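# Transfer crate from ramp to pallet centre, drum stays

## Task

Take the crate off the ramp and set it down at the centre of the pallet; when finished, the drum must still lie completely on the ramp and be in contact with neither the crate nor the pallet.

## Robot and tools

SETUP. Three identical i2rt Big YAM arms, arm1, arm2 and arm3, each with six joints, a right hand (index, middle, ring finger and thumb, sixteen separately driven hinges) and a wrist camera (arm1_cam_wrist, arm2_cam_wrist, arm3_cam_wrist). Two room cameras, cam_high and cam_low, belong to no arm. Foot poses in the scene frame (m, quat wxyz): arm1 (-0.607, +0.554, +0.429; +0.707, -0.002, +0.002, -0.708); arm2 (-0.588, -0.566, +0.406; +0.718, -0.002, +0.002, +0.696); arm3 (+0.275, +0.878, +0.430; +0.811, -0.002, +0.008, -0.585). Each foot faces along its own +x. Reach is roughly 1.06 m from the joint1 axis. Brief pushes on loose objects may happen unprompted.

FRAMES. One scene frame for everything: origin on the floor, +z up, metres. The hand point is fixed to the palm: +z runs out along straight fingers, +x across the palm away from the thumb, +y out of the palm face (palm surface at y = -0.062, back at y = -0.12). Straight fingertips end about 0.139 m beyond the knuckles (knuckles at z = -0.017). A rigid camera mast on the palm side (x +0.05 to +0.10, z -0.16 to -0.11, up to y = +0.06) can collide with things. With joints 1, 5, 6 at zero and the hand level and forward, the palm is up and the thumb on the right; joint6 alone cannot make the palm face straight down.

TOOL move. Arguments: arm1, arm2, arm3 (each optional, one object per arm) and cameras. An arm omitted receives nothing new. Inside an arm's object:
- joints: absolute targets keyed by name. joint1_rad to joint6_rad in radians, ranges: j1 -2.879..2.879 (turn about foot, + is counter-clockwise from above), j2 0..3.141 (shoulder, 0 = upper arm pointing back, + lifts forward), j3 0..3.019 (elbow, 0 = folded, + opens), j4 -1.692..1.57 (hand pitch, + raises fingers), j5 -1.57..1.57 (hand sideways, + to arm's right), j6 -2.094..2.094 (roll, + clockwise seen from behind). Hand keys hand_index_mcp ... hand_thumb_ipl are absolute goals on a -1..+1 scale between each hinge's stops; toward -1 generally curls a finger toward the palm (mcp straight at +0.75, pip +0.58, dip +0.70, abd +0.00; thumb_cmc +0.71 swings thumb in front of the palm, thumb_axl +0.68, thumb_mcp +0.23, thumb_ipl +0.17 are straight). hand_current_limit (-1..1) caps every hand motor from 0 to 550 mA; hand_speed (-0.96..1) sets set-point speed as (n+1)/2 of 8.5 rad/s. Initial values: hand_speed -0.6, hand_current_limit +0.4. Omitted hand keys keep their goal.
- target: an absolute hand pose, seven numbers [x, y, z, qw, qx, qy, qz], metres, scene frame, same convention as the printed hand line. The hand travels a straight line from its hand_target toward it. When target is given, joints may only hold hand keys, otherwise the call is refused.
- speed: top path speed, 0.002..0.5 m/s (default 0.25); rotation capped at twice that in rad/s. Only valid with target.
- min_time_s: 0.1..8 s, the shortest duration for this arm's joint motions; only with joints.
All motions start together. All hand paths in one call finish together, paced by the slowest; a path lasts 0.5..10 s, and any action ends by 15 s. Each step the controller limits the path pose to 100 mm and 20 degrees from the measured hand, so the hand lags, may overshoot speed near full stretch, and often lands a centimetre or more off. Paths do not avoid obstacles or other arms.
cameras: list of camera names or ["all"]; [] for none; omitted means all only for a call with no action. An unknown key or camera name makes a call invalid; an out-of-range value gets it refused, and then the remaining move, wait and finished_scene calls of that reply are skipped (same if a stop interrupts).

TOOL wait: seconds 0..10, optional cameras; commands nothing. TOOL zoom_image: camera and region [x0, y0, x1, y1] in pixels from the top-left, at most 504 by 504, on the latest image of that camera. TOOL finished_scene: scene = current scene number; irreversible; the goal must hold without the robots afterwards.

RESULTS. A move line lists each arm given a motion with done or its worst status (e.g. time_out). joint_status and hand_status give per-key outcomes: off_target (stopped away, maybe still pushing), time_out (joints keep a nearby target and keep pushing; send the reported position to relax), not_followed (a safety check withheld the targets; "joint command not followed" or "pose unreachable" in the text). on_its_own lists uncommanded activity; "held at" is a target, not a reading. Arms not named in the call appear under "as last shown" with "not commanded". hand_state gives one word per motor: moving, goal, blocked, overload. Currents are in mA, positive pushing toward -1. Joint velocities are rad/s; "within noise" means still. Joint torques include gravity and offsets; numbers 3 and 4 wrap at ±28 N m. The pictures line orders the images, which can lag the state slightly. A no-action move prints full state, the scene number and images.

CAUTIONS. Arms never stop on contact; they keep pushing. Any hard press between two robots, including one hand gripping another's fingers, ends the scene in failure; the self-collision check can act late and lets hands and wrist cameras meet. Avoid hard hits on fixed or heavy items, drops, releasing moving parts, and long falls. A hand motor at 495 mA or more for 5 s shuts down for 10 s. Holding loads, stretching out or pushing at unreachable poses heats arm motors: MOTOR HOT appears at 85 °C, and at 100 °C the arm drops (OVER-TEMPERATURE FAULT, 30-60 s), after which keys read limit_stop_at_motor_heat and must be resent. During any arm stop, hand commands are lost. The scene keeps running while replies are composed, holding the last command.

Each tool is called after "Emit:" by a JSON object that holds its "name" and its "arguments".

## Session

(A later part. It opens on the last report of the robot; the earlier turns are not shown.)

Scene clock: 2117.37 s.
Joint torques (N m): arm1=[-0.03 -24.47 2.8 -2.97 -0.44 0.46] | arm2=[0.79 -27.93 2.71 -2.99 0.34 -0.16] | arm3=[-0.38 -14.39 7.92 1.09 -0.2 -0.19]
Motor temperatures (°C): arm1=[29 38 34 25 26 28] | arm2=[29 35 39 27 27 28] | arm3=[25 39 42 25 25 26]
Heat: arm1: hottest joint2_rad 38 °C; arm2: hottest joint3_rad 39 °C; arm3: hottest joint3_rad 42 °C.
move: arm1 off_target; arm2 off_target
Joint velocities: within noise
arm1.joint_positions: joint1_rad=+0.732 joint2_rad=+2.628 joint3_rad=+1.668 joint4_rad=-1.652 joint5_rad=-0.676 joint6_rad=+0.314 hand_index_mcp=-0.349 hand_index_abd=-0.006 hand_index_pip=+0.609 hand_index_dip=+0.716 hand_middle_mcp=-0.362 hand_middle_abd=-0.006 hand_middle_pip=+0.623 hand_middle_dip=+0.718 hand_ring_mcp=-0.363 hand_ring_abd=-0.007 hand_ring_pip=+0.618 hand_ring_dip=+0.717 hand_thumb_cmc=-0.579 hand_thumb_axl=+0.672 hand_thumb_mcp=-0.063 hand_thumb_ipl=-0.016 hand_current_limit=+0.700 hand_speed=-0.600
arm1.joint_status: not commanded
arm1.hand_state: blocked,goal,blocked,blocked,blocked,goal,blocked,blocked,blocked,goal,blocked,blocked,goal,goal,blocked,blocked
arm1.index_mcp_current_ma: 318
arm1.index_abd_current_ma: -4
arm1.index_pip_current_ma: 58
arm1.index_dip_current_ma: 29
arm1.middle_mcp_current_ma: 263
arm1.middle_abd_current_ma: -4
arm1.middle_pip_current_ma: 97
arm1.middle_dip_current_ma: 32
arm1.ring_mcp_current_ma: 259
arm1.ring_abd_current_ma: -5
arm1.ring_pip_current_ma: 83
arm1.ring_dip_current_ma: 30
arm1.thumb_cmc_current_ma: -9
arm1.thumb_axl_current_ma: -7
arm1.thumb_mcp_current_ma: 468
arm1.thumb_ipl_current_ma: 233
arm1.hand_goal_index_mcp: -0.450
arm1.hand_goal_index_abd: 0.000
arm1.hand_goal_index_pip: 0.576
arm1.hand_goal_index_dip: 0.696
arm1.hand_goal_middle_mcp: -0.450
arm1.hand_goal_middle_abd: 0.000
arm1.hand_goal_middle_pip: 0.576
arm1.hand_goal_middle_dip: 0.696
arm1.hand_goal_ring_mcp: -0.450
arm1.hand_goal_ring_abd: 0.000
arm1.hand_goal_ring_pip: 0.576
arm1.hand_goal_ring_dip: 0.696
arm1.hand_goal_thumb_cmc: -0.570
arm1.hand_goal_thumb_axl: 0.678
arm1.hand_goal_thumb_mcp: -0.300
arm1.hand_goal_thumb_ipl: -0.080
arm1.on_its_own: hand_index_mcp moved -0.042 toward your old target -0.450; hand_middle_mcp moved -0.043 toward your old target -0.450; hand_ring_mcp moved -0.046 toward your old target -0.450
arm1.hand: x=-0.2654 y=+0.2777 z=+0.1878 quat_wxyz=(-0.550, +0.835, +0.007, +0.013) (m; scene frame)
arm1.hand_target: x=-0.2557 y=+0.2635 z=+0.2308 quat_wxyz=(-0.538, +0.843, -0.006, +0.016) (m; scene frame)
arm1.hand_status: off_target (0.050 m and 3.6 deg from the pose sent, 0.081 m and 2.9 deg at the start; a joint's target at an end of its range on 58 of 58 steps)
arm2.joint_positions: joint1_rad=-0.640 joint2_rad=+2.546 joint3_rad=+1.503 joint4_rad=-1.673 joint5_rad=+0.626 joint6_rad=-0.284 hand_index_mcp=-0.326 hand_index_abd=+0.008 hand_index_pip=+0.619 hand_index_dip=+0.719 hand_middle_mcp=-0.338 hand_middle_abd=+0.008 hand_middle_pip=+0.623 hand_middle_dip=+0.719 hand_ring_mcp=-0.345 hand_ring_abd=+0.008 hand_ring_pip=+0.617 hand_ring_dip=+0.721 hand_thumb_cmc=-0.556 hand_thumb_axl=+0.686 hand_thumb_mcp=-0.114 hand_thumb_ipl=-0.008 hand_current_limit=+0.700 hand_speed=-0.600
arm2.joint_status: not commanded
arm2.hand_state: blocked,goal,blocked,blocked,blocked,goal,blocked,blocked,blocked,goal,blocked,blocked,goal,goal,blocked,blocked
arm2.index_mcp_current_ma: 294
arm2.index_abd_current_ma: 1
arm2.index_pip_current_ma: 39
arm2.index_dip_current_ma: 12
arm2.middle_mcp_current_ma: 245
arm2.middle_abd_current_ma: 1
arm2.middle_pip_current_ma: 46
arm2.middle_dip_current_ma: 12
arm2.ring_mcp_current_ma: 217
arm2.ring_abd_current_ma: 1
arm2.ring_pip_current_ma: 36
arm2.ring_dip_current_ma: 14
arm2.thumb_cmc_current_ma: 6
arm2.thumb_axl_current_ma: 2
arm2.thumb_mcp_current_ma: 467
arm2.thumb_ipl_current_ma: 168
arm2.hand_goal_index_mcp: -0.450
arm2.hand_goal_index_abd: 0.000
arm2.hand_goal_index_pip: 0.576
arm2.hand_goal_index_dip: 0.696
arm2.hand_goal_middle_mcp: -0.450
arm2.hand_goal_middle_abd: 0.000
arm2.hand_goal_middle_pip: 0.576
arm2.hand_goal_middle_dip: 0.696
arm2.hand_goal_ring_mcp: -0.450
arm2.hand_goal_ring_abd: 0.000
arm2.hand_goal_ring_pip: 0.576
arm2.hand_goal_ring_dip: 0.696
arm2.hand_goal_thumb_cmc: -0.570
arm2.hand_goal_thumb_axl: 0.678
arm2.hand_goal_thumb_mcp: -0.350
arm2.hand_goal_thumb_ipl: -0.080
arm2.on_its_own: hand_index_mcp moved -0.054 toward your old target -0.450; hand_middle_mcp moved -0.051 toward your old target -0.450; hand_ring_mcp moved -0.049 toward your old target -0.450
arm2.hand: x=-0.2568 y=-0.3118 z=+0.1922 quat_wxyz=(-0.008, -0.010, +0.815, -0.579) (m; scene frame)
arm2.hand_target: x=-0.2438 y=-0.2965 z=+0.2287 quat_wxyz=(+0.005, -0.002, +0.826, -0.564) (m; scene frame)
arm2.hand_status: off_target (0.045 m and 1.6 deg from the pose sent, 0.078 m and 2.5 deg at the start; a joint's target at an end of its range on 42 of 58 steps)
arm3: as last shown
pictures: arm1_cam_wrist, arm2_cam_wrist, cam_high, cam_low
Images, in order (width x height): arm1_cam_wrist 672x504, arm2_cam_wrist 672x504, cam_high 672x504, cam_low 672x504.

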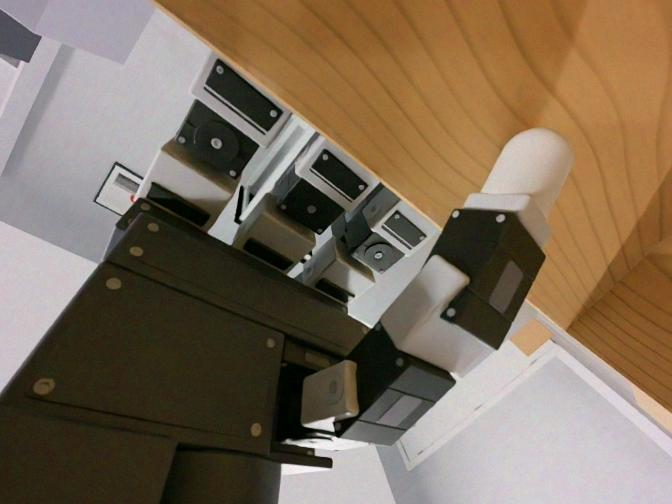

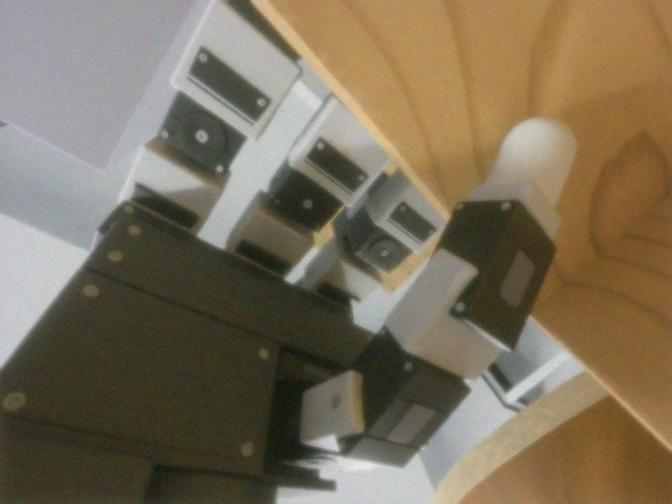

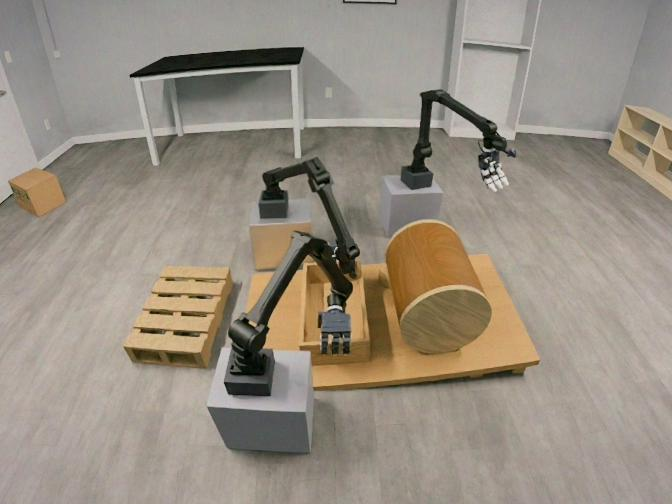

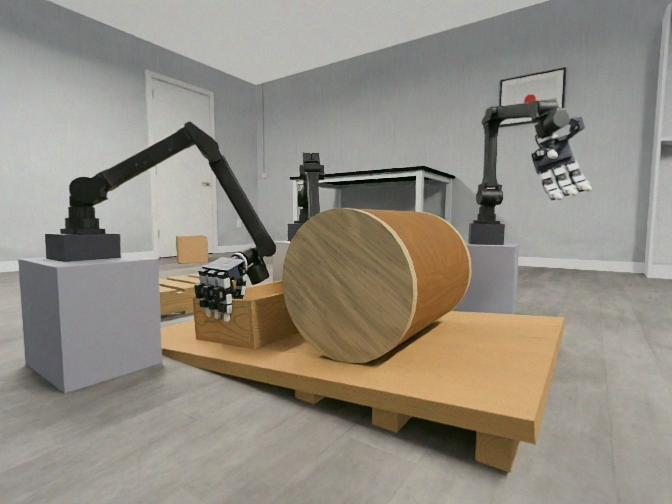

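Emit:
{"name": "move", "arguments": {"arm1": {"joints": {"hand_index_mcp": -0.1, "hand_middle_mcp": -0.1, "hand_ring_mcp": -0.1, "hand_thumb_mcp": 0.118, "hand_thumb_ipl": 0.062}}, "arm2": {"joints": {"hand_index_mcp": -0.1, "hand_middle_mcp": -0.1, "hand_ring_mcp": -0.1, "hand_thumb_mcp": 0.118, "hand_thumb_ipl": 0.062}}}}

Emit:
{"name": "move", "arguments": {"arm1": {"target": [-0.255, 0.262, 0.136, 0.5736, -0.8192, 0, 0], "speed": 0.1}, "arm2": {"target": [-0.243, -0.295, 0.134, 0, 0, 0.8192, -0.5736], "speed": 0.1}}}

Emit:
{"name": "move", "arguments": {"arm1": {"joints": {"hand_current_limit": 0.77, "hand_index_mcp": -0.5, "hand_middle_mcp": -0.5, "hand_ring_mcp": -0.5, "hand_thumb_mcp": -0.35, "hand_thumb_ipl": -0.12}}, "arm2": {"joints": {"hand_current_limit": 0.77, "hand_index_mcp": -0.5, "hand_middle_mcp": -0.5, "hand_ring_mcp": -0.5, "hand_thumb_mcp": -0.38, "hand_thumb_ipl": -0.12}}, "cameras": ["cam_low"]}}

Emit:
{"name": "move", "arguments": {"arm1": {"target": [-0.255, 0.232, 0.136, 0.5736, -0.8192, 0, 0], "speed": 0.08}, "arm2": {"target": [-0.243, -0.265, 0.134, 0, 0, 0.8192, -0.5736], "speed": 0.08}}}

Emit:
{"name": "move", "arguments": {"arm1": {"target": [-0.255, 0.232, 0.216, 0.5736, -0.8192, 0, 0], "speed": 0.08}, "arm2": {"target": [-0.243, -0.265, 0.214, 0, 0, 0.8192, -0.5736], "speed": 0.08}, "cameras": ["cam_high", "cam_low"]}}

Emit:
{"name": "zoom_image", "arguments": {"camera": "cam_low", "region": [160, 180, 420, 380]}}

Scene clock: 2325.07 s.
Joint torques (N m): arm1=[-0.44 -18.84 3.97 -2.32 -0.36 0.11] | arm2=[0.73 -20.48 4.12 -2.33 0.36 -0.16] | arm3=[-0.15 -14.1 7.86 1.13 -0.22 -0.21]
Motor temperatures (°C): arm1=[29 42 32 25 26 28] | arm2=[28 39 35 27 27 28] | arm3=[25 38 43 25 24 26]
Heat: arm1: hottest joint2_rad 42 °C; arm2: hottest joint2_rad 39 °C; arm3: hottest joint3_rad 43 °C.
move: arm1 done; arm2 done
Joint velocities: within noise
arm1.joint_positions: joint1_rad=+0.732 joint2_rad=+2.553 joint3_rad=+1.660 joint4_rad=-1.669 joint5_rad=-0.680 joint6_rad=+0.347 hand_index_mcp=-0.106 hand_index_abd=-0.003 hand_index_pip=+0.578 hand_index_dip=+0.699 hand_middle_mcp=-0.105 hand_middle_abd=-0.003 hand_middle_pip=+0.578 hand_middle_dip=+0.699 hand_ring_mcp=-0.105 hand_ring_abd=-0.003 hand_ring_pip=+0.578 hand_ring_dip=+0.699 hand_thumb_cmc=-0.572 hand_thumb_axl=+0.676 hand_thumb_mcp=+0.115 hand_thumb_ipl=+0.060 hand_current_limit=+0.700 hand_speed=-0.600
arm1.joint_status: all done
arm1.hand_state: goal,goal,goal,goal,goal,goal,goal,goal,goal,goal,goal,goal,goal,goal,goal,goal
arm1.index_mcp_current_ma: -5
arm1.index_abd_current_ma: -1
arm1.index_pip_current_ma: 1
arm1.index_dip_current_ma: 2
arm1.middle_mcp_current_ma: -4
arm1.middle_abd_current_ma: -1
arm1.middle_pip_current_ma: 1
arm1.middle_dip_current_ma: 2
arm1.ring_mcp_current_ma: -5
arm1.ring_abd_current_ma: -1
arm1.ring_pip_current_ma: 1
arm1.ring_dip_current_ma: 2
arm1.thumb_cmc_current_ma: -1
arm1.thumb_axl_current_ma: -2
arm1.thumb_mcp_current_ma: -3
arm1.thumb_ipl_current_ma: -1
arm1.hand_goal_index_mcp: -0.100
arm1.hand_goal_index_abd: 0.000
arm1.hand_goal_index_pip: 0.576
arm1.hand_goal_index_dip: 0.696
arm1.hand_goal_middle_mcp: -0.100
arm1.hand_goal_middle_abd: 0.000
arm1.hand_goal_middle_pip: 0.576
arm1.hand_goal_middle_dip: 0.696
arm1.hand_goal_ring_mcp: -0.100
arm1.hand_goal_ring_abd: 0.000
arm1.hand_goal_ring_pip: 0.576
arm1.hand_goal_ring_dip: 0.696
arm1.hand_goal_thumb_cmc: -0.570
arm1.hand_goal_thumb_axl: 0.678
arm1.hand_goal_thumb_mcp: 0.118
arm1.hand_goal_thumb_ipl: 0.062
arm1.hand: x=-0.2546 y=+0.2639 z=+0.2226 quat_wxyz=(-0.536, +0.844, +0.001, +0.020) (m; scene frame)
arm1.hand_target: x=-0.2558 y=+0.2636 z=+0.2308 quat_wxyz=(-0.538, +0.843, -0.006, +0.016) (m; scene frame)
arm1.hand_status: not commanded
arm2.joint_positions: joint1_rad=-0.640 joint2_rad=+2.456 joint3_rad=+1.496 joint4_rad=-1.686 joint5_rad=+0.627 joint6_rad=-0.284 hand_index_mcp=-0.106 hand_index_abd=+0.003 hand_index_pip=+0.578 hand_index_dip=+0.699 hand_middle_mcp=-0.106 hand_middle_abd=+0.003 hand_middle_pip=+0.579 hand_middle_dip=+0.699 hand_ring_mcp=-0.106 hand_ring_abd=+0.004 hand_ring_pip=+0.578 hand_ring_dip=+0.699 hand_thumb_cmc=-0.568 hand_thumb_axl=+0.680 hand_thumb_mcp=+0.115 hand_thumb_ipl=+0.061 hand_current_limit=+0.700 hand_speed=-0.600
arm2.joint_status: all done
arm2.hand_state: goal,goal,goal,goal,goal,goal,goal,goal,goal,goal,goal,goal,goal,goal,goal,goal
arm2.index_mcp_current_ma: -1
arm2.index_abd_current_ma: 0
arm2.index_pip_current_ma: 0
arm2.index_dip_current_ma: 0
arm2.middle_mcp_current_ma: -1
arm2.middle_abd_current_ma: 0
arm2.middle_pip_current_ma: 0
arm2.middle_dip_current_ma: 0
arm2.ring_mcp_current_ma: -1
arm2.ring_abd_current_ma: 0
arm2.ring_pip_current_ma: 0
arm2.ring_dip_current_ma: 0
arm2.thumb_cmc_current_ma: 0
arm2.thumb_axl_current_ma: 0
arm2.thumb_mcp_current_ma: 0
arm2.thumb_ipl_current_ma: 0
arm2.hand_goal_index_mcp: -0.100
arm2.hand_goal_index_abd: 0.000
arm2.hand_goal_index_pip: 0.576
arm2.hand_goal_index_dip: 0.696
arm2.hand_goal_middle_mcp: -0.100
arm2.hand_goal_middle_abd: 0.000
arm2.hand_goal_middle_pip: 0.576
arm2.hand_goal_middle_dip: 0.696
arm2.hand_goal_ring_mcp: -0.100
arm2.hand_goal_ring_abd: 0.000
arm2.hand_goal_ring_pip: 0.576
arm2.hand_goal_ring_dip: 0.696
arm2.hand_goal_thumb_cmc: -0.570
arm2.hand_goal_thumb_axl: 0.678
arm2.hand_goal_thumb_mcp: 0.118
arm2.hand_goal_thumb_ipl: 0.062
arm2.hand: x=-0.2420 y=-0.2932 z=+0.2297 quat_wxyz=(+0.011, +0.002, +0.831, -0.556) (m; scene frame)
arm2.hand_target: x=-0.2438 y=-0.2965 z=+0.2287 quat_wxyz=(+0.005, -0.002, +0.826, -0.563) (m; scene frame)
arm2.hand_status: not commanded
arm3: as last shown
pictures: none

Scene clock: 2326.90 s.
Joint torques (N m): arm1=[-0.03 -17.38 5.9 -2.4 -0.19 -0.16] | arm2=[1.08 -20.07 4.49 -1.36 0.18 0] | arm3=[-0.56 -14.15 7.84 1.13 -0.23 -0.2]
Motor temperatures (°C): arm1=[29 43 32 25 26 28] | arm2=[28 39 36 27 27 28] | arm3=[25 38 43 25 24 26]
Heat: arm1: hottest joint2_rad 43 °C; arm2: hottest joint2_rad 39 °C; arm3: hottest joint3_rad 43 °C.
move: arm1 off_target; arm2 done
Joint velocities: within noise
arm1.joint_positions: joint1_rad=+0.732 joint2_rad=+2.779 joint3_rad=+1.818 joint4_rad=-1.671 joint5_rad=-0.680 joint6_rad=+0.335 hand_index_mcp=-0.106 hand_index_abd=-0.003 hand_index_pip=+0.578 hand_index_dip=+0.699 hand_middle_mcp=-0.105 hand_middle_abd=-0.003 hand_middle_pip=+0.578 hand_middle_dip=+0.699 hand_ring_mcp=-0.105 hand_ring_abd=-0.003 hand_ring_pip=+0.578 hand_ring_dip=+0.699 hand_thumb_cmc=-0.572 hand_thumb_axl=+0.676 hand_thumb_mcp=+0.115 hand_thumb_ipl=+0.060 hand_current_limit=+0.700 hand_speed=-0.600
arm1.joint_status: not commanded
arm1.hand_state: goal,goal,goal,goal,goal,goal,goal,goal,goal,goal,goal,goal,goal,goal,goal,goal
arm1.index_mcp_current_ma: -5
arm1.index_abd_current_ma: -1
arm1.index_pip_current_ma: 1
arm1.index_dip_current_ma: 2
arm1.middle_mcp_current_ma: -4
arm1.middle_abd_current_ma: -1
arm1.middle_pip_current_ma: 1
arm1.middle_dip_current_ma: 2
arm1.ring_mcp_current_ma: -5
arm1.ring_abd_current_ma: -1
arm1.ring_pip_current_ma: 1
arm1.ring_dip_current_ma: 2
arm1.thumb_cmc_current_ma: -1
arm1.thumb_axl_current_ma: -2
arm1.thumb_mcp_current_ma: -3
arm1.thumb_ipl_current_ma: -1
arm1.hand_goal_index_mcp: -0.100
arm1.hand_goal_index_abd: 0.000
arm1.hand_goal_index_pip: 0.576
arm1.hand_goal_index_dip: 0.696
arm1.hand_goal_middle_mcp: -0.100
arm1.hand_goal_middle_abd: 0.000
arm1.hand_goal_middle_pip: 0.576
arm1.hand_goal_middle_dip: 0.696
arm1.hand_goal_ring_mcp: -0.100
arm1.hand_goal_ring_abd: 0.000
arm1.hand_goal_ring_pip: 0.576
arm1.hand_goal_ring_dip: 0.696
arm1.hand_goal_thumb_cmc: -0.570
arm1.hand_goal_thumb_axl: 0.678
arm1.hand_goal_thumb_mcp: 0.118
arm1.hand_goal_thumb_ipl: 0.062
arm1.hand: x=-0.2595 y=+0.2700 z=+0.1353 quat_wxyz=(-0.557, +0.830, -0.007, +0.003) (m; scene frame)
arm1.hand_target: x=-0.2552 y=+0.2624 z=+0.1361 quat_wxyz=(-0.556, +0.831, -0.003, +0.008) (m; scene frame)
arm1.hand_status: off_target (0.009 m and 2.4 deg from the pose sent, 0.087 m and 5.7 deg at the start; a joint's target at an end of its range on 55 of 55 steps)
arm2.joint_positions: joint1_rad=-0.640 joint2_rad=+2.676 joint3_rad=+1.634 joint4_rad=-1.662 joint5_rad=+0.625 joint6_rad=-0.284 hand_index_mcp=-0.106 hand_index_abd=+0.003 hand_index_pip=+0.578 hand_index_dip=+0.699 hand_middle_mcp=-0.106 hand_middle_abd=+0.003 hand_middle_pip=+0.578 hand_middle_dip=+0.699 hand_ring_mcp=-0.106 hand_ring_abd=+0.004 hand_ring_pip=+0.578 hand_ring_dip=+0.699 hand_thumb_cmc=-0.568 hand_thumb_axl=+0.680 hand_thumb_mcp=+0.115 hand_thumb_ipl=+0.061 hand_current_limit=+0.700 hand_speed=-0.600
arm2.joint_status: not commanded
arm2.hand_state: goal,goal,goal,goal,goal,goal,goal,goal,goal,goal,goal,goal,goal,goal,goal,goal
arm2.index_mcp_current_ma: -1
arm2.index_abd_current_ma: 0
arm2.index_pip_current_ma: 0
arm2.index_dip_current_ma: 0
arm2.middle_mcp_current_ma: -1
arm2.middle_abd_current_ma: 0
arm2.middle_pip_current_ma: 0
arm2.middle_dip_current_ma: 0
arm2.ring_mcp_current_ma: -1
arm2.ring_abd_current_ma: 0
arm2.ring_pip_current_ma: 0
arm2.ring_dip_current_ma: 0
arm2.thumb_cmc_current_ma: 0
arm2.thumb_axl_current_ma: 0
arm2.thumb_mcp_current_ma: 0
arm2.thumb_ipl_current_ma: 0
arm2.hand_goal_index_mcp: -0.100
arm2.hand_goal_index_abd: 0.000
arm2.hand_goal_index_pip: 0.576
arm2.hand_goal_index_dip: 0.696
arm2.hand_goal_middle_mcp: -0.100
arm2.hand_goal_middle_abd: 0.000
arm2.hand_goal_middle_pip: 0.576
arm2.hand_goal_middle_dip: 0.696
arm2.hand_goal_ring_mcp: -0.100
arm2.hand_goal_ring_abd: 0.000
arm2.hand_goal_ring_pip: 0.576
arm2.hand_goal_ring_dip: 0.696
arm2.hand_goal_thumb_cmc: -0.570
arm2.hand_goal_thumb_axl: 0.678
arm2.hand_goal_thumb_mcp: 0.118
arm2.hand_goal_thumb_ipl: 0.062
arm2.hand: x=-0.2449 y=-0.2968 z=+0.1435 quat_wxyz=(-0.005, -0.008, +0.818, -0.575) (m; scene frame)
arm2.hand_target: x=-0.2431 y=-0.2952 z=+0.1343 quat_wxyz=(+0.000, +0.000, +0.819, -0.573) (m; scene frame)
arm2.hand_status: done (0.010 m and 1.1 deg from the pose sent, 0.096 m and 2.7 deg at the start)
arm3.joint_positions: joint1_rad=+0.296 joint2_rad=+1.520 joint3_rad=+1.311 joint4_rad=-1.212 joint5_rad=-0.303 joint6_rad=+0.310 hand_index_mcp=+0.481 hand_index_abd=-0.001 hand_index_pip=+0.279 hand_index_dip=+0.398 hand_middle_mcp=+0.481 hand_middle_abd=+0.000 hand_middle_pip=+0.279 hand_middle_dip=+0.402 hand_ring_mcp=+0.481 hand_ring_abd=+0.004 hand_ring_pip=+0.279 hand_ring_dip=+0.398 hand_thumb_cmc=-0.568 hand_thumb_axl=+0.680 hand_thumb_mcp=+0.096 hand_thumb_ipl=+0.001 hand_current_limit=+0.400 hand_speed=-0.600
arm3.joint_status: not commanded
arm3.hand_state: goal,goal,goal,goal,goal,goal,goal,goal,goal,goal,goal,goal,goal,goal,goal,goal
arm3.index_mcp_current_ma: 0
arm3.index_abd_current_ma: 0
arm3.index_pip_current_ma: 0
arm3.index_dip_current_ma: -1
arm3.middle_mcp_current_ma: 0
arm3.middle_abd_current_ma: 0
arm3.middle_pip_current_ma: 0
arm3.middle_dip_current_ma: 1
arm3.ring_mcp_current_ma: 0
arm3.ring_abd_current_ma: 2
arm3.ring_pip_current_ma: 0
arm3.ring_dip_current_ma: -1
arm3.thumb_cmc_current_ma: 1
arm3.thumb_axl_current_ma: 1
arm3.thumb_mcp_current_ma: -3
arm3.thumb_ipl_current_ma: 0
arm3.hand_goal_index_mcp: 0.480
arm3.hand_goal_index_abd: 0.000
arm3.hand_goal_index_pip: 0.280
arm3.hand_goal_index_dip: 0.400
arm3.hand_goal_middle_mcp: 0.480
arm3.hand_goal_middle_abd: 0.000
arm3.hand_goal_middle_pip: 0.280
arm3.hand_goal_middle_dip: 0.400
arm3.hand_goal_ring_mcp: 0.480
arm3.hand_goal_ring_abd: 0.000
arm3.hand_goal_ring_pip: 0.280
arm3.hand_goal_ring_dip: 0.400
arm3.hand_goal_thumb_cmc: -0.570
arm3.hand_goal_thumb_axl: 0.678
arm3.hand_goal_thumb_mcp: 0.100
arm3.hand_goal_thumb_ipl: 0.000
arm3.hand: x=+0.6047 y=+0.4275 z=+0.6150 quat_wxyz=(-0.005, +0.974, +0.161, +0.160) (m; scene frame)
arm3.hand_target: x=+0.6057 y=+0.4300 z=+0.6222 quat_wxyz=(+0.005, +0.972, +0.170, +0.164) (m; scene frame)
arm3.hand_status: not commanded
pictures: none

Scene clock: 2327.80 s.
Joint torques (N m): arm1=[-0.62 -17.14 5.89 -2.26 -0.19 -0.1] | arm2=[1.61 -20.95 4.78 -1.02 -0.17 -0.11] | arm3=[-0.67 -14.04 7.95 1.11 -0.19 -0.22]
Motor temperatures (°C): arm1=[29 43 32 25 26 28] | arm2=[28 40 36 27 27 28] | arm3=[25 38 43 25 24 26]
Heat: arm1: hottest joint2_rad 43 °C; arm2: hottest joint2_rad 40 °C; arm3: hottest joint3_rad 43 °C.
move: arm1 off_target; arm2 off_target
Joint velocities: within noise
arm1.joint_positions: joint1_rad=+0.732 joint2_rad=+2.780 joint3_rad=+1.818 joint4_rad=-1.674 joint5_rad=-0.679 joint6_rad=+0.332 hand_index_mcp=-0.323 hand_index_abd=-0.004 hand_index_pip=+0.609 hand_index_dip=+0.715 hand_middle_mcp=-0.335 hand_middle_abd=-0.004 hand_middle_pip=+0.625 hand_middle_dip=+0.718 hand_ring_mcp=-0.332 hand_ring_abd=-0.004 hand_ring_pip=+0.620 hand_ring_dip=+0.718 hand_thumb_cmc=-0.572 hand_thumb_axl=+0.676 hand_thumb_mcp=-0.053 hand_thumb_ipl=-0.096 hand_current_limit=+0.770 hand_speed=-0.600
arm1.joint_status: hand_index_mcp off_target (ended at -0.323, target -0.500); hand_middle_mcp off_target (ended at -0.335, target -0.500); hand_ring_mcp off_target (ended at -0.332, target -0.500); hand_thumb_mcp off_target (ended at -0.053, target -0.350); hand_thumb_ipl off_target (ended at -0.096, target -0.120); the others done
arm1.hand_state: blocked,goal,blocked,goal,blocked,goal,blocked,blocked,blocked,goal,blocked,blocked,goal,goal,blocked,blocked
arm1.index_mcp_current_ma: 487
arm1.index_abd_current_ma: -2
arm1.index_pip_current_ma: 59
arm1.index_dip_current_ma: 26
arm1.middle_mcp_current_ma: 487
arm1.middle_abd_current_ma: -2
arm1.middle_pip_current_ma: 102
arm1.middle_dip_current_ma: 33
arm1.ring_mcp_current_ma: 487
arm1.ring_abd_current_ma: -2
arm1.ring_pip_current_ma: 88
arm1.ring_dip_current_ma: 34
arm1.thumb_cmc_current_ma: -1
arm1.thumb_axl_current_ma: -2
arm1.thumb_mcp_current_ma: 487
arm1.thumb_ipl_current_ma: 58
arm1.hand_goal_index_mcp: -0.500
arm1.hand_goal_index_abd: 0.000
arm1.hand_goal_index_pip: 0.576
arm1.hand_goal_index_dip: 0.696
arm1.hand_goal_middle_mcp: -0.500
arm1.hand_goal_middle_abd: 0.000
arm1.hand_goal_middle_pip: 0.576
arm1.hand_goal_middle_dip: 0.696
arm1.hand_goal_ring_mcp: -0.500
arm1.hand_goal_ring_abd: 0.000
arm1.hand_goal_ring_pip: 0.576
arm1.hand_goal_ring_dip: 0.696
arm1.hand_goal_thumb_cmc: -0.570
arm1.hand_goal_thumb_axl: 0.678
arm1.hand_goal_thumb_mcp: -0.350
arm1.hand_goal_thumb_ipl: -0.120
arm1.hand: x=-0.2600 y=+0.2706 z=+0.1356 quat_wxyz=(-0.558, +0.830, -0.006, +0.003) (m; scene frame)
arm1.hand_target: x=-0.2553 y=+0.2624 z=+0.1361 quat_wxyz=(-0.556, +0.831, -0.004, +0.008) (m; scene frame)
arm1.hand_status: not commanded
arm2.joint_positions: joint1_rad=-0.647 joint2_rad=+2.685 joint3_rad=+1.630 joint4_rad=-1.672 joint5_rad=+0.634 joint6_rad=-0.272 hand_index_mcp=-0.292 hand_index_abd=-0.002 hand_index_pip=+0.621 hand_index_dip=+0.713 hand_middle_mcp=-0.307 hand_middle_abd=-0.001 hand_middle_pip=+0.628 hand_middle_dip=+0.716 hand_ring_mcp=-0.318 hand_ring_abd=+0.000 hand_ring_pip=+0.622 hand_ring_dip=+0.724 hand_thumb_cmc=-0.569 hand_thumb_axl=+0.679 hand_thumb_mcp=-0.097 hand_thumb_ipl=-0.105 hand_current_limit=+0.770 hand_speed=-0.600
arm2.joint_status: hand_index_mcp off_target (ended at -0.292, target -0.500); hand_middle_mcp off_target (ended at -0.307, target -0.500); hand_ring_mcp off_target (ended at -0.318, target -0.500); hand_thumb_mcp off_target (ended at -0.097, target -0.380); the others done
arm2.hand_state: blocked,goal,blocked,goal,blocked,goal,blocked,blocked,blocked,goal,blocked,blocked,goal,goal,blocked,goal
arm2.index_mcp_current_ma: 487
arm2.index_abd_current_ma: 0
arm2.index_pip_current_ma: 42
arm2.index_dip_current_ma: 7
arm2.middle_mcp_current_ma: 487
arm2.middle_abd_current_ma: 0
arm2.middle_pip_current_ma: 54
arm2.middle_dip_current_ma: 10
arm2.ring_mcp_current_ma: 487
arm2.ring_abd_current_ma: 0
arm2.ring_pip_current_ma: 44
arm2.ring_dip_current_ma: 18
arm2.thumb_cmc_current_ma: 0
arm2.thumb_axl_current_ma: 0
arm2.thumb_mcp_current_ma: 487
arm2.thumb_ipl_current_ma: 10
arm2.hand_goal_index_mcp: -0.500
arm2.hand_goal_index_abd: 0.000
arm2.hand_goal_index_pip: 0.576
arm2.hand_goal_index_dip: 0.696
arm2.hand_goal_middle_mcp: -0.500
arm2.hand_goal_middle_abd: 0.000
arm2.hand_goal_middle_pip: 0.576
arm2.hand_goal_middle_dip: 0.696
arm2.hand_goal_ring_mcp: -0.500
arm2.hand_goal_ring_abd: 0.000
arm2.hand_goal_ring_pip: 0.576
arm2.hand_goal_ring_dip: 0.696
arm2.hand_goal_thumb_cmc: -0.570
arm2.hand_goal_thumb_axl: 0.678
arm2.hand_goal_thumb_mcp: -0.380
arm2.hand_goal_thumb_ipl: -0.120
arm2.hand: x=-0.2449 y=-0.3048 z=+0.1419 quat_wxyz=(-0.006, -0.007, +0.812, -0.583) (m; scene frame)
arm2.hand_target: x=-0.2432 y=-0.2952 z=+0.1342 quat_wxyz=(+0.000, +0.000, +0.819, -0.574) (m; scene frame)
arm2.hand_status: not commanded
arm3: as last shown
pictures: cam_low
Images, in order (width x height): cam_low 672x504.

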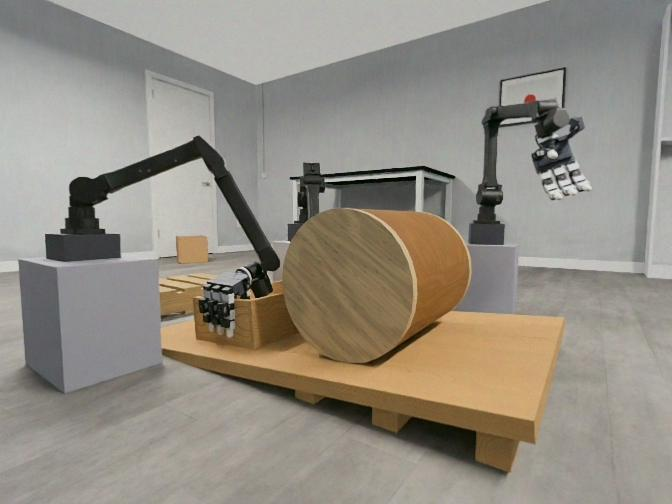

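Scene clock: 2328.77 s.
Joint torques (N m): arm1=[-2.37 -17.96 8.38 -1.69 0.35 0.05] | arm2=[4.42 -20.54 9.25 -1.74 -0.71 -0.19] | arm3=[-0.26 -13.86 7.9 1.16 -0.21 -0.19]
Motor temperatures (°C): arm1=[29 43 32 25 26 28] | arm2=[28 40 36 27 27 28] | arm3=[25 38 43 25 24 26]
Heat: arm1: hottest joint2_rad 43 °C; arm2: hottest joint2_rad 40 °C; arm3: hottest joint3_rad 43 °C.
move: arm1 off_target; arm2 off_target
Joint velocities: within noise
arm1.joint_positions: joint1_rad=+0.732 joint2_rad=+2.787 joint3_rad=+1.833 joint4_rad=-1.691 joint5_rad=-0.666 joint6_rad=+0.326 hand_index_mcp=-0.323 hand_index_abd=-0.006 hand_index_pip=+0.614 hand_index_dip=+0.717 hand_middle_mcp=-0.335 hand_middle_abd=-0.006 hand_middle_pip=+0.625 hand_middle_dip=+0.718 hand_ring_mcp=-0.335 hand_ring_abd=-0.007 hand_ring_pip=+0.620 hand_ring_dip=+0.718 hand_thumb_cmc=-0.573 hand_thumb_axl=+0.676 hand_thumb_mcp=-0.055 hand_thumb_ipl=-0.096 hand_current_limit=+0.770 hand_speed=-0.600
arm1.joint_status: not commanded
arm1.hand_state: blocked,goal,blocked,blocked,blocked,goal,blocked,blocked,blocked,goal,blocked,blocked,goal,goal,blocked,blocked
arm1.index_mcp_current_ma: 487
arm1.index_abd_current_ma: -4
arm1.index_pip_current_ma: 71
arm1.index_dip_current_ma: 30
arm1.middle_mcp_current_ma: 487
arm1.middle_abd_current_ma: -4
arm1.middle_pip_current_ma: 104
arm1.middle_dip_current_ma: 33
arm1.ring_mcp_current_ma: 487
arm1.ring_abd_current_ma: -5
arm1.ring_pip_current_ma: 89
arm1.ring_dip_current_ma: 34
arm1.thumb_cmc_current_ma: -2
arm1.thumb_axl_current_ma: -1
arm1.thumb_mcp_current_ma: 487
arm1.thumb_ipl_current_ma: 58
arm1.hand_goal_index_mcp: -0.500
arm1.hand_goal_index_abd: 0.000
arm1.hand_goal_index_pip: 0.576
arm1.hand_goal_index_dip: 0.696
arm1.hand_goal_middle_mcp: -0.500
arm1.hand_goal_middle_abd: 0.000
arm1.hand_goal_middle_pip: 0.576
arm1.hand_goal_middle_dip: 0.696
arm1.hand_goal_ring_mcp: -0.500
arm1.hand_goal_ring_abd: 0.000
arm1.hand_goal_ring_pip: 0.576
arm1.hand_goal_ring_dip: 0.696
arm1.hand_goal_thumb_cmc: -0.570
arm1.hand_goal_thumb_axl: 0.678
arm1.hand_goal_thumb_mcp: -0.350
arm1.hand_goal_thumb_ipl: -0.120
arm1.hand: x=-0.2605 y=+0.2685 z=+0.1355 quat_wxyz=(-0.559, +0.829, -0.002, -0.003) (m; scene frame)
arm1.hand_target: x=-0.2563 y=+0.2332 z=+0.1372 quat_wxyz=(-0.538, +0.843, -0.006, +0.015) (m; scene frame)
arm1.hand_status: off_target (0.037 m and 2.0 deg from the pose sent, 0.039 m and 2.2 deg at the start; a joint's target at an end of its range on 29 of 29 steps)
arm2.joint_positions: joint1_rad=-0.647 joint2_rad=+2.699 joint3_rad=+1.656 joint4_rad=-1.705 joint5_rad=+0.620 joint6_rad=-0.256 hand_index_mcp=-0.295 hand_index_abd=-0.001 hand_index_pip=+0.621 hand_index_dip=+0.714 hand_middle_mcp=-0.308 hand_middle_abd=+0.000 hand_middle_pip=+0.631 hand_middle_dip=+0.717 hand_ring_mcp=-0.318 hand_ring_abd=+0.000 hand_ring_pip=+0.631 hand_ring_dip=+0.726 hand_thumb_cmc=-0.571 hand_thumb_axl=+0.678 hand_thumb_mcp=-0.099 hand_thumb_ipl=-0.105 hand_current_limit=+0.770 hand_speed=-0.600
arm2.joint_status: not commanded
arm2.hand_state: blocked,goal,blocked,goal,blocked,goal,blocked,blocked,blocked,goal,blocked,blocked,goal,goal,blocked,goal
arm2.index_mcp_current_ma: 487
arm2.index_abd_current_ma: 0
arm2.index_pip_current_ma: 43
arm2.index_dip_current_ma: 8
arm2.middle_mcp_current_ma: 487
arm2.middle_abd_current_ma: 0
arm2.middle_pip_current_ma: 61
arm2.middle_dip_current_ma: 11
arm2.ring_mcp_current_ma: 487
arm2.ring_abd_current_ma: 0
arm2.ring_pip_current_ma: 61
arm2.ring_dip_current_ma: 21
arm2.thumb_cmc_current_ma: 0
arm2.thumb_axl_current_ma: 0
arm2.thumb_mcp_current_ma: 487
arm2.thumb_ipl_current_ma: 10
arm2.hand_goal_index_mcp: -0.500
arm2.hand_goal_index_abd: 0.000
arm2.hand_goal_index_pip: 0.576
arm2.hand_goal_index_dip: 0.696
arm2.hand_goal_middle_mcp: -0.500
arm2.hand_goal_middle_abd: 0.000
arm2.hand_goal_middle_pip: 0.576
arm2.hand_goal_middle_dip: 0.696
arm2.hand_goal_ring_mcp: -0.500
arm2.hand_goal_ring_abd: 0.000
arm2.hand_goal_ring_pip: 0.576
arm2.hand_goal_ring_dip: 0.696
arm2.hand_goal_thumb_cmc: -0.570
arm2.hand_goal_thumb_axl: 0.678
arm2.hand_goal_thumb_mcp: -0.380
arm2.hand_goal_thumb_ipl: -0.120
arm2.hand: x=-0.2451 y=-0.3036 z=+0.1422 quat_wxyz=(-0.013, +0.000, +0.808, -0.589) (m; scene frame)
arm2.hand_target: x=-0.2443 y=-0.2663 z=+0.1356 quat_wxyz=(+0.002, -0.002, +0.823, -0.568) (m; scene frame)
arm2.hand_status: off_target (0.040 m and 2.6 deg from the pose sent, 0.041 m and 1.7 deg at the start; a joint's target at an end of its range on 18 of 29 steps)
arm3: as last shown
pictures: none

Scene clock: 2330.43 s.
Joint torques (N m): arm1=[-1.49 -26.7 3.55 -2.78 -0.23 0.44] | arm2=[2.67 -30.39 4.1 -2.91 0.14 -0.19] | arm3=[-0.32 -14.21 7.94 1.17 -0.22 -0.21]
Motor temperatures (°C): arm1=[29 43 32 25 26 28] | arm2=[28 40 36 27 27 28] | arm3=[25 38 43 25 24 26]
Heat: arm1: hottest joint2_rad 43 °C; arm2: hottest joint2_rad 40 °C; arm3: hottest joint3_rad 43 °C.
move: arm1 off_target; arm2 off_target
Joint velocities: within noise
arm1.joint_positions: joint1_rad=+0.727 joint2_rad=+2.708 joint3_rad=+1.734 joint4_rad=-1.659 joint5_rad=-0.654 joint6_rad=+0.313 hand_index_mcp=-0.339 hand_index_abd=-0.011 hand_index_pip=+0.615 hand_index_dip=+0.720 hand_middle_mcp=-0.361 hand_middle_abd=-0.011 hand_middle_pip=+0.627 hand_middle_dip=+0.720 hand_ring_mcp=-0.371 hand_ring_abd=-0.010 hand_ring_pip=+0.621 hand_ring_dip=+0.718 hand_thumb_cmc=-0.576 hand_thumb_axl=+0.673 hand_thumb_mcp=-0.055 hand_thumb_ipl=-0.061 hand_current_limit=+0.770 hand_speed=-0.600
arm1.joint_status: not commanded
arm1.hand_state: blocked,goal,blocked,blocked,blocked,goal,blocked,blocked,blocked,goal,blocked,blocked,goal,goal,blocked,blocked
arm1.index_mcp_current_ma: 487
arm1.index_abd_current_ma: -10
arm1.index_pip_current_ma: 74
arm1.index_dip_current_ma: 37
arm1.middle_mcp_current_ma: 487
arm1.middle_abd_current_ma: -10
arm1.middle_pip_current_ma: 109
arm1.middle_dip_current_ma: 38
arm1.ring_mcp_current_ma: 456
arm1.ring_abd_current_ma: -9
arm1.ring_pip_current_ma: 90
arm1.ring_dip_current_ma: 34
arm1.thumb_cmc_current_ma: -5
arm1.thumb_axl_current_ma: -5
arm1.thumb_mcp_current_ma: 487
arm1.thumb_ipl_current_ma: 206
arm1.hand_goal_index_mcp: -0.500
arm1.hand_goal_index_abd: 0.000
arm1.hand_goal_index_pip: 0.576
arm1.hand_goal_index_dip: 0.696
arm1.hand_goal_middle_mcp: -0.500
arm1.hand_goal_middle_abd: 0.000
arm1.hand_goal_middle_pip: 0.576
arm1.hand_goal_middle_dip: 0.696
arm1.hand_goal_ring_mcp: -0.500
arm1.hand_goal_ring_abd: 0.000
arm1.hand_goal_ring_pip: 0.576
arm1.hand_goal_ring_dip: 0.696
arm1.hand_goal_thumb_cmc: -0.570
arm1.hand_goal_thumb_axl: 0.678
arm1.hand_goal_thumb_mcp: -0.350
arm1.hand_goal_thumb_ipl: -0.120
arm1.on_its_own: hand_middle_mcp moved -0.026 toward your old target -0.500; hand_ring_mcp moved -0.035 toward your old target -0.500
arm1.hand: x=-0.2698 y=+0.2739 z=+0.1586 quat_wxyz=(-0.554, +0.832, +0.006, +0.001) (m; scene frame)
arm1.hand_target: x=-0.2570 y=+0.2350 z=+0.2118 quat_wxyz=(-0.526, +0.850, -0.008, +0.021) (m; scene frame)
arm1.hand_status: off_target (0.073 m and 2.8 deg from the pose sent, 0.089 m and 2.0 deg at the start; a joint's target at an end of its range on 49 of 50 steps)
arm2.joint_positions: joint1_rad=-0.628 joint2_rad=+2.626 joint3_rad=+1.561 joint4_rad=-1.675 joint5_rad=+0.603 joint6_rad=-0.283 hand_index_mcp=-0.332 hand_index_abd=+0.006 hand_index_pip=+0.630 hand_index_dip=+0.723 hand_middle_mcp=-0.347 hand_middle_abd=+0.006 hand_middle_pip=+0.632 hand_middle_dip=+0.725 hand_ring_mcp=-0.363 hand_ring_abd=+0.006 hand_ring_pip=+0.632 hand_ring_dip=+0.729 hand_thumb_cmc=-0.561 hand_thumb_axl=+0.683 hand_thumb_mcp=-0.097 hand_thumb_ipl=-0.047 hand_current_limit=+0.770 hand_speed=-0.600
arm2.joint_status: not commanded
arm2.hand_state: blocked,goal,blocked,blocked,blocked,goal,blocked,blocked,blocked,goal,blocked,blocked,goal,goal,blocked,blocked
arm2.index_mcp_current_ma: 487
arm2.index_abd_current_ma: 1
arm2.index_pip_current_ma: 59
arm2.index_dip_current_ma: 17
arm2.middle_mcp_current_ma: 432
arm2.middle_abd_current_ma: 1
arm2.middle_pip_current_ma: 62
arm2.middle_dip_current_ma: 20
arm2.ring_mcp_current_ma: 355
arm2.ring_abd_current_ma: 1
arm2.ring_pip_current_ma: 63
arm2.ring_dip_current_ma: 24
arm2.thumb_cmc_current_ma: 2
arm2.thumb_axl_current_ma: 1
arm2.thumb_mcp_current_ma: 487
arm2.thumb_ipl_current_ma: 173
arm2.hand_goal_index_mcp: -0.500
arm2.hand_goal_index_abd: 0.000
arm2.hand_goal_index_pip: 0.576
arm2.hand_goal_index_dip: 0.696
arm2.hand_goal_middle_mcp: -0.500
arm2.hand_goal_middle_abd: 0.000
arm2.hand_goal_middle_pip: 0.576
arm2.hand_goal_middle_dip: 0.696
arm2.hand_goal_ring_mcp: -0.500
arm2.hand_goal_ring_abd: 0.000
arm2.hand_goal_ring_pip: 0.576
arm2.hand_goal_ring_dip: 0.696
arm2.hand_goal_thumb_cmc: -0.570
arm2.hand_goal_thumb_axl: 0.678
arm2.hand_goal_thumb_mcp: -0.380
arm2.hand_goal_thumb_ipl: -0.120
arm2.on_its_own: hand_index_mcp moved -0.037 toward your old target -0.500; hand_middle_mcp moved -0.039 toward your old target -0.500; hand_ring_mcp moved -0.045 toward your old target -0.500
arm2.hand: x=-0.2640 y=-0.3080 z=+0.1625 quat_wxyz=(-0.019, -0.013, +0.811, -0.585) (m; scene frame)
arm2.hand_target: x=-0.2451 y=-0.2683 z=+0.2112 quat_wxyz=(+0.009, -0.005, +0.833, -0.553) (m; scene frame)
arm2.hand_status: off_target (0.070 m and 3.1 deg from the pose sent, 0.081 m and 2.6 deg at the start; a joint's target at an end of its range on 48 of 50 steps)
arm3: as last shown
pictures: cam_high, cam_low
Images, in order (width x height): cam_high 672x504, cam_low 672x504.

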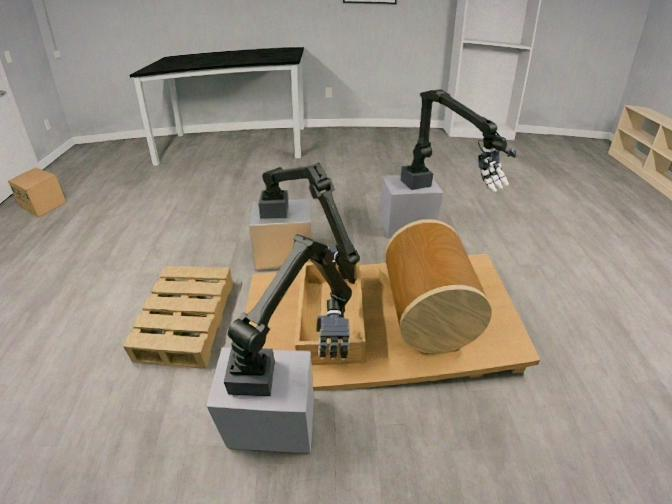

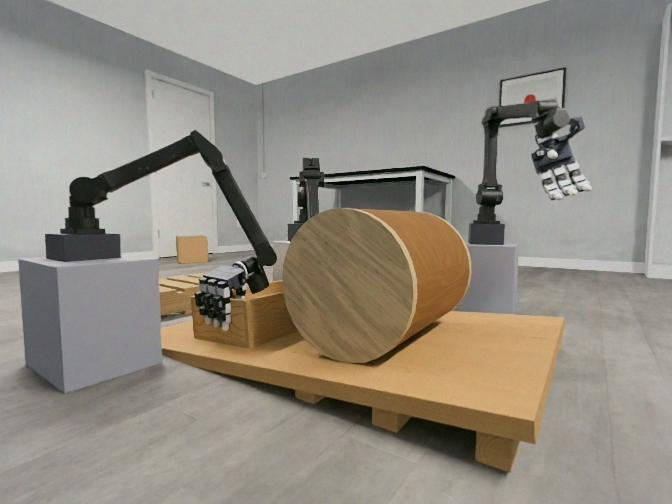

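Scaled by 1.938.

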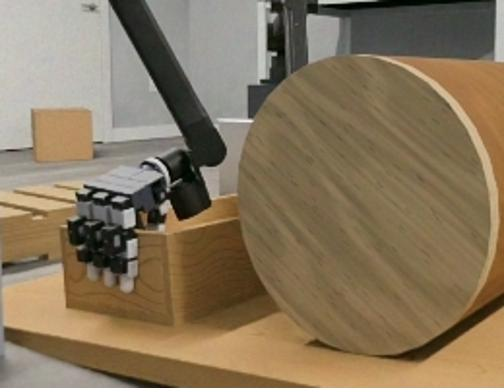

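Emit:
{"name": "move", "arguments": {"arm1": {"target": [-0.265, 0.225, 0.25, 0.5736, -0.8192, 0, 0], "speed": 0.08}, "arm2": {"target": [-0.255, -0.262, 0.25, 0, 0, 0.8192, -0.5736], "speed": 0.08}, "cameras": ["cam_high", "cam_low"]}}

Emit:
{"name": "zoom_image", "arguments": {"camera": "cam_low", "region": [160, 180, 420, 380]}}

Scene clock: 2344.23 s.
Joint torques (N m): arm1=[-2.84 -25.93 4.66 -2.81 0.03 0.44] | arm2=[3.6 -30.04 4.64 -2.88 0.02 -0.2] | arm3=[-0.5 -13.63 7.84 1.02 -0.22 -0.2]
Motor temperatures (°C): arm1=[29 44 32 25 26 28] | arm2=[28 41 36 27 27 28] | arm3=[25 38 43 25 24 26]
Heat: arm1: hottest joint2_rad 44 °C; arm2: hottest joint2_rad 41 °C; arm3: hottest joint3_rad 43 °C.
move: arm1 off_target; arm2 off_target
Joint velocities: within noise
arm1.joint_positions: joint1_rad=+0.721 joint2_rad=+2.621 joint3_rad=+1.661 joint4_rad=-1.659 joint5_rad=-0.644 joint6_rad=+0.316 hand_index_mcp=-0.339 hand_index_abd=-0.011 hand_index_pip=+0.621 hand_index_dip=+0.724 hand_middle_mcp=-0.362 hand_middle_abd=-0.011 hand_middle_pip=+0.632 hand_middle_dip=+0.722 hand_ring_mcp=-0.371 hand_ring_abd=-0.010 hand_ring_pip=+0.623 hand_ring_dip=+0.719 hand_thumb_cmc=-0.575 hand_thumb_axl=+0.673 hand_thumb_mcp=-0.055 hand_thumb_ipl=-0.061 hand_current_limit=+0.770 hand_speed=-0.600
arm1.joint_status: not commanded
arm1.hand_state: blocked,goal,blocked,blocked,blocked,goal,blocked,blocked,blocked,goal,blocked,blocked,goal,goal,blocked,blocked
arm1.index_mcp_current_ma: 487
arm1.index_abd_current_ma: -10
arm1.index_pip_current_ma: 90
arm1.index_dip_current_ma: 45
arm1.middle_mcp_current_ma: 487
arm1.middle_abd_current_ma: -10
arm1.middle_pip_current_ma: 124
arm1.middle_dip_current_ma: 43
arm1.ring_mcp_current_ma: 452
arm1.ring_abd_current_ma: -9
arm1.ring_pip_current_ma: 96
arm1.ring_dip_current_ma: 36
arm1.thumb_cmc_current_ma: -4
arm1.thumb_axl_current_ma: -5
arm1.thumb_mcp_current_ma: 487
arm1.thumb_ipl_current_ma: 206
arm1.hand_goal_index_mcp: -0.500
arm1.hand_goal_index_abd: 0.000
arm1.hand_goal_index_pip: 0.576
arm1.hand_goal_index_dip: 0.696
arm1.hand_goal_middle_mcp: -0.500
arm1.hand_goal_middle_abd: 0.000
arm1.hand_goal_middle_pip: 0.576
arm1.hand_goal_middle_dip: 0.696
arm1.hand_goal_ring_mcp: -0.500
arm1.hand_goal_ring_abd: 0.000
arm1.hand_goal_ring_pip: 0.576
arm1.hand_goal_ring_dip: 0.696
arm1.hand_goal_thumb_cmc: -0.570
arm1.hand_goal_thumb_axl: 0.678
arm1.hand_goal_thumb_mcp: -0.350
arm1.hand_goal_thumb_ipl: -0.120
arm1.hand: x=-0.2753 y=+0.2736 z=+0.1906 quat_wxyz=(-0.549, +0.836, +0.008, +0.001) (m; scene frame)
arm1.hand_target: x=-0.2672 y=+0.2288 z=+0.2457 quat_wxyz=(-0.516, +0.856, -0.010, +0.025) (m; scene frame)
arm1.hand_status: off_target (0.077 m and 3.6 deg from the pose sent, 0.104 m and 2.8 deg at the start; a joint's target at an end of its range on 41 of 42 steps)
arm2.joint_positions: joint1_rad=-0.622 joint2_rad=+2.526 joint3_rad=+1.481 joint4_rad=-1.675 joint5_rad=+0.592 joint6_rad=-0.285 hand_index_mcp=-0.332 hand_index_abd=+0.006 hand_index_pip=+0.634 hand_index_dip=+0.726 hand_middle_mcp=-0.348 hand_middle_abd=+0.006 hand_middle_pip=+0.635 hand_middle_dip=+0.727 hand_ring_mcp=-0.363 hand_ring_abd=+0.006 hand_ring_pip=+0.632 hand_ring_dip=+0.731 hand_thumb_cmc=-0.558 hand_thumb_axl=+0.684 hand_thumb_mcp=-0.097 hand_thumb_ipl=-0.047 hand_current_limit=+0.770 hand_speed=-0.600
arm2.joint_status: not commanded
arm2.hand_state: blocked,goal,blocked,blocked,blocked,goal,blocked,blocked,blocked,goal,blocked,blocked,goal,goal,blocked,blocked
arm2.index_mcp_current_ma: 487
arm2.index_abd_current_ma: 1
arm2.index_pip_current_ma: 66
arm2.index_dip_current_ma: 20
arm2.middle_mcp_current_ma: 430
arm2.middle_abd_current_ma: 1
arm2.middle_pip_current_ma: 69
arm2.middle_dip_current_ma: 22
arm2.ring_mcp_current_ma: 355
arm2.ring_abd_current_ma: 1
arm2.ring_pip_current_ma: 63
arm2.ring_dip_current_ma: 27
arm2.thumb_cmc_current_ma: 4
arm2.thumb_axl_current_ma: 1
arm2.thumb_mcp_current_ma: 487
arm2.thumb_ipl_current_ma: 173
arm2.hand_goal_index_mcp: -0.500
arm2.hand_goal_index_abd: 0.000
arm2.hand_goal_index_pip: 0.576
arm2.hand_goal_index_dip: 0.696
arm2.hand_goal_middle_mcp: -0.500
arm2.hand_goal_middle_abd: 0.000
arm2.hand_goal_middle_pip: 0.576
arm2.hand_goal_middle_dip: 0.696
arm2.hand_goal_ring_mcp: -0.500
arm2.hand_goal_ring_abd: 0.000
arm2.hand_goal_ring_pip: 0.576
arm2.hand_goal_ring_dip: 0.696
arm2.hand_goal_thumb_cmc: -0.570
arm2.hand_goal_thumb_axl: 0.678
arm2.hand_goal_thumb_mcp: -0.380
arm2.hand_goal_thumb_ipl: -0.120
arm2.hand: x=-0.2703 y=-0.3089 z=+0.1982 quat_wxyz=(-0.017, -0.010, +0.817, -0.577) (m; scene frame)
arm2.hand_target: x=-0.2571 y=-0.2657 z=+0.2470 quat_wxyz=(+0.014, -0.007, +0.840, -0.542) (m; scene frame)
arm2.hand_status: off_target (0.072 m and 2.3 deg from the pose sent, 0.099 m and 3.1 deg at the start; a joint's target at an end of its range on 40 of 42 steps)
arm3: as last shown
pictures: cam_high, cam_low
Images, in order (width x height): cam_high 672x504, cam_low 672x504.

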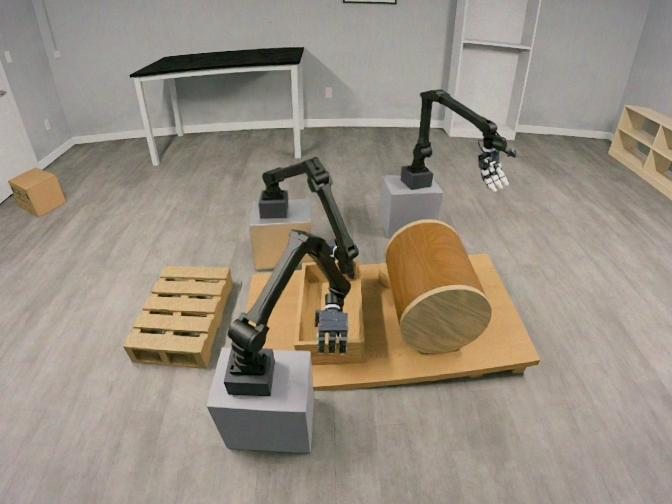

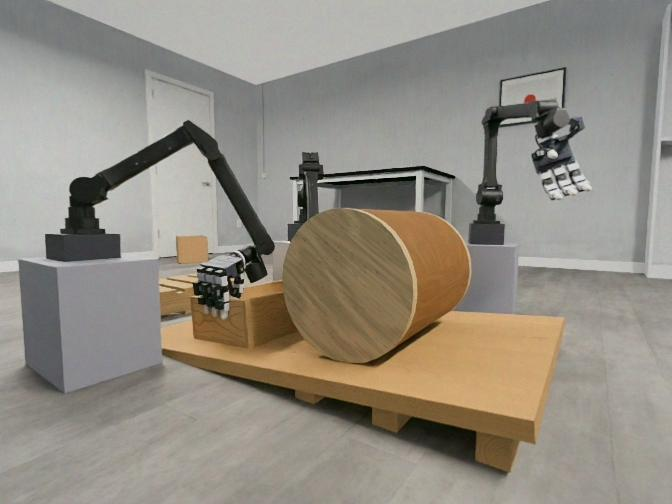

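Scaled by 1.938.

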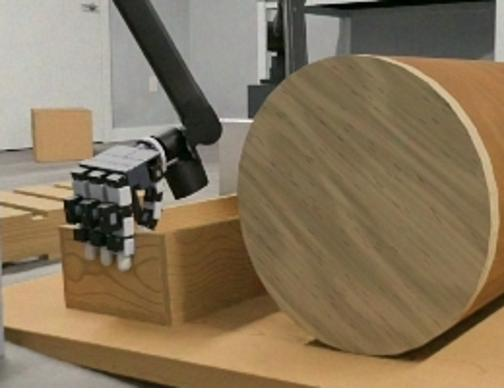

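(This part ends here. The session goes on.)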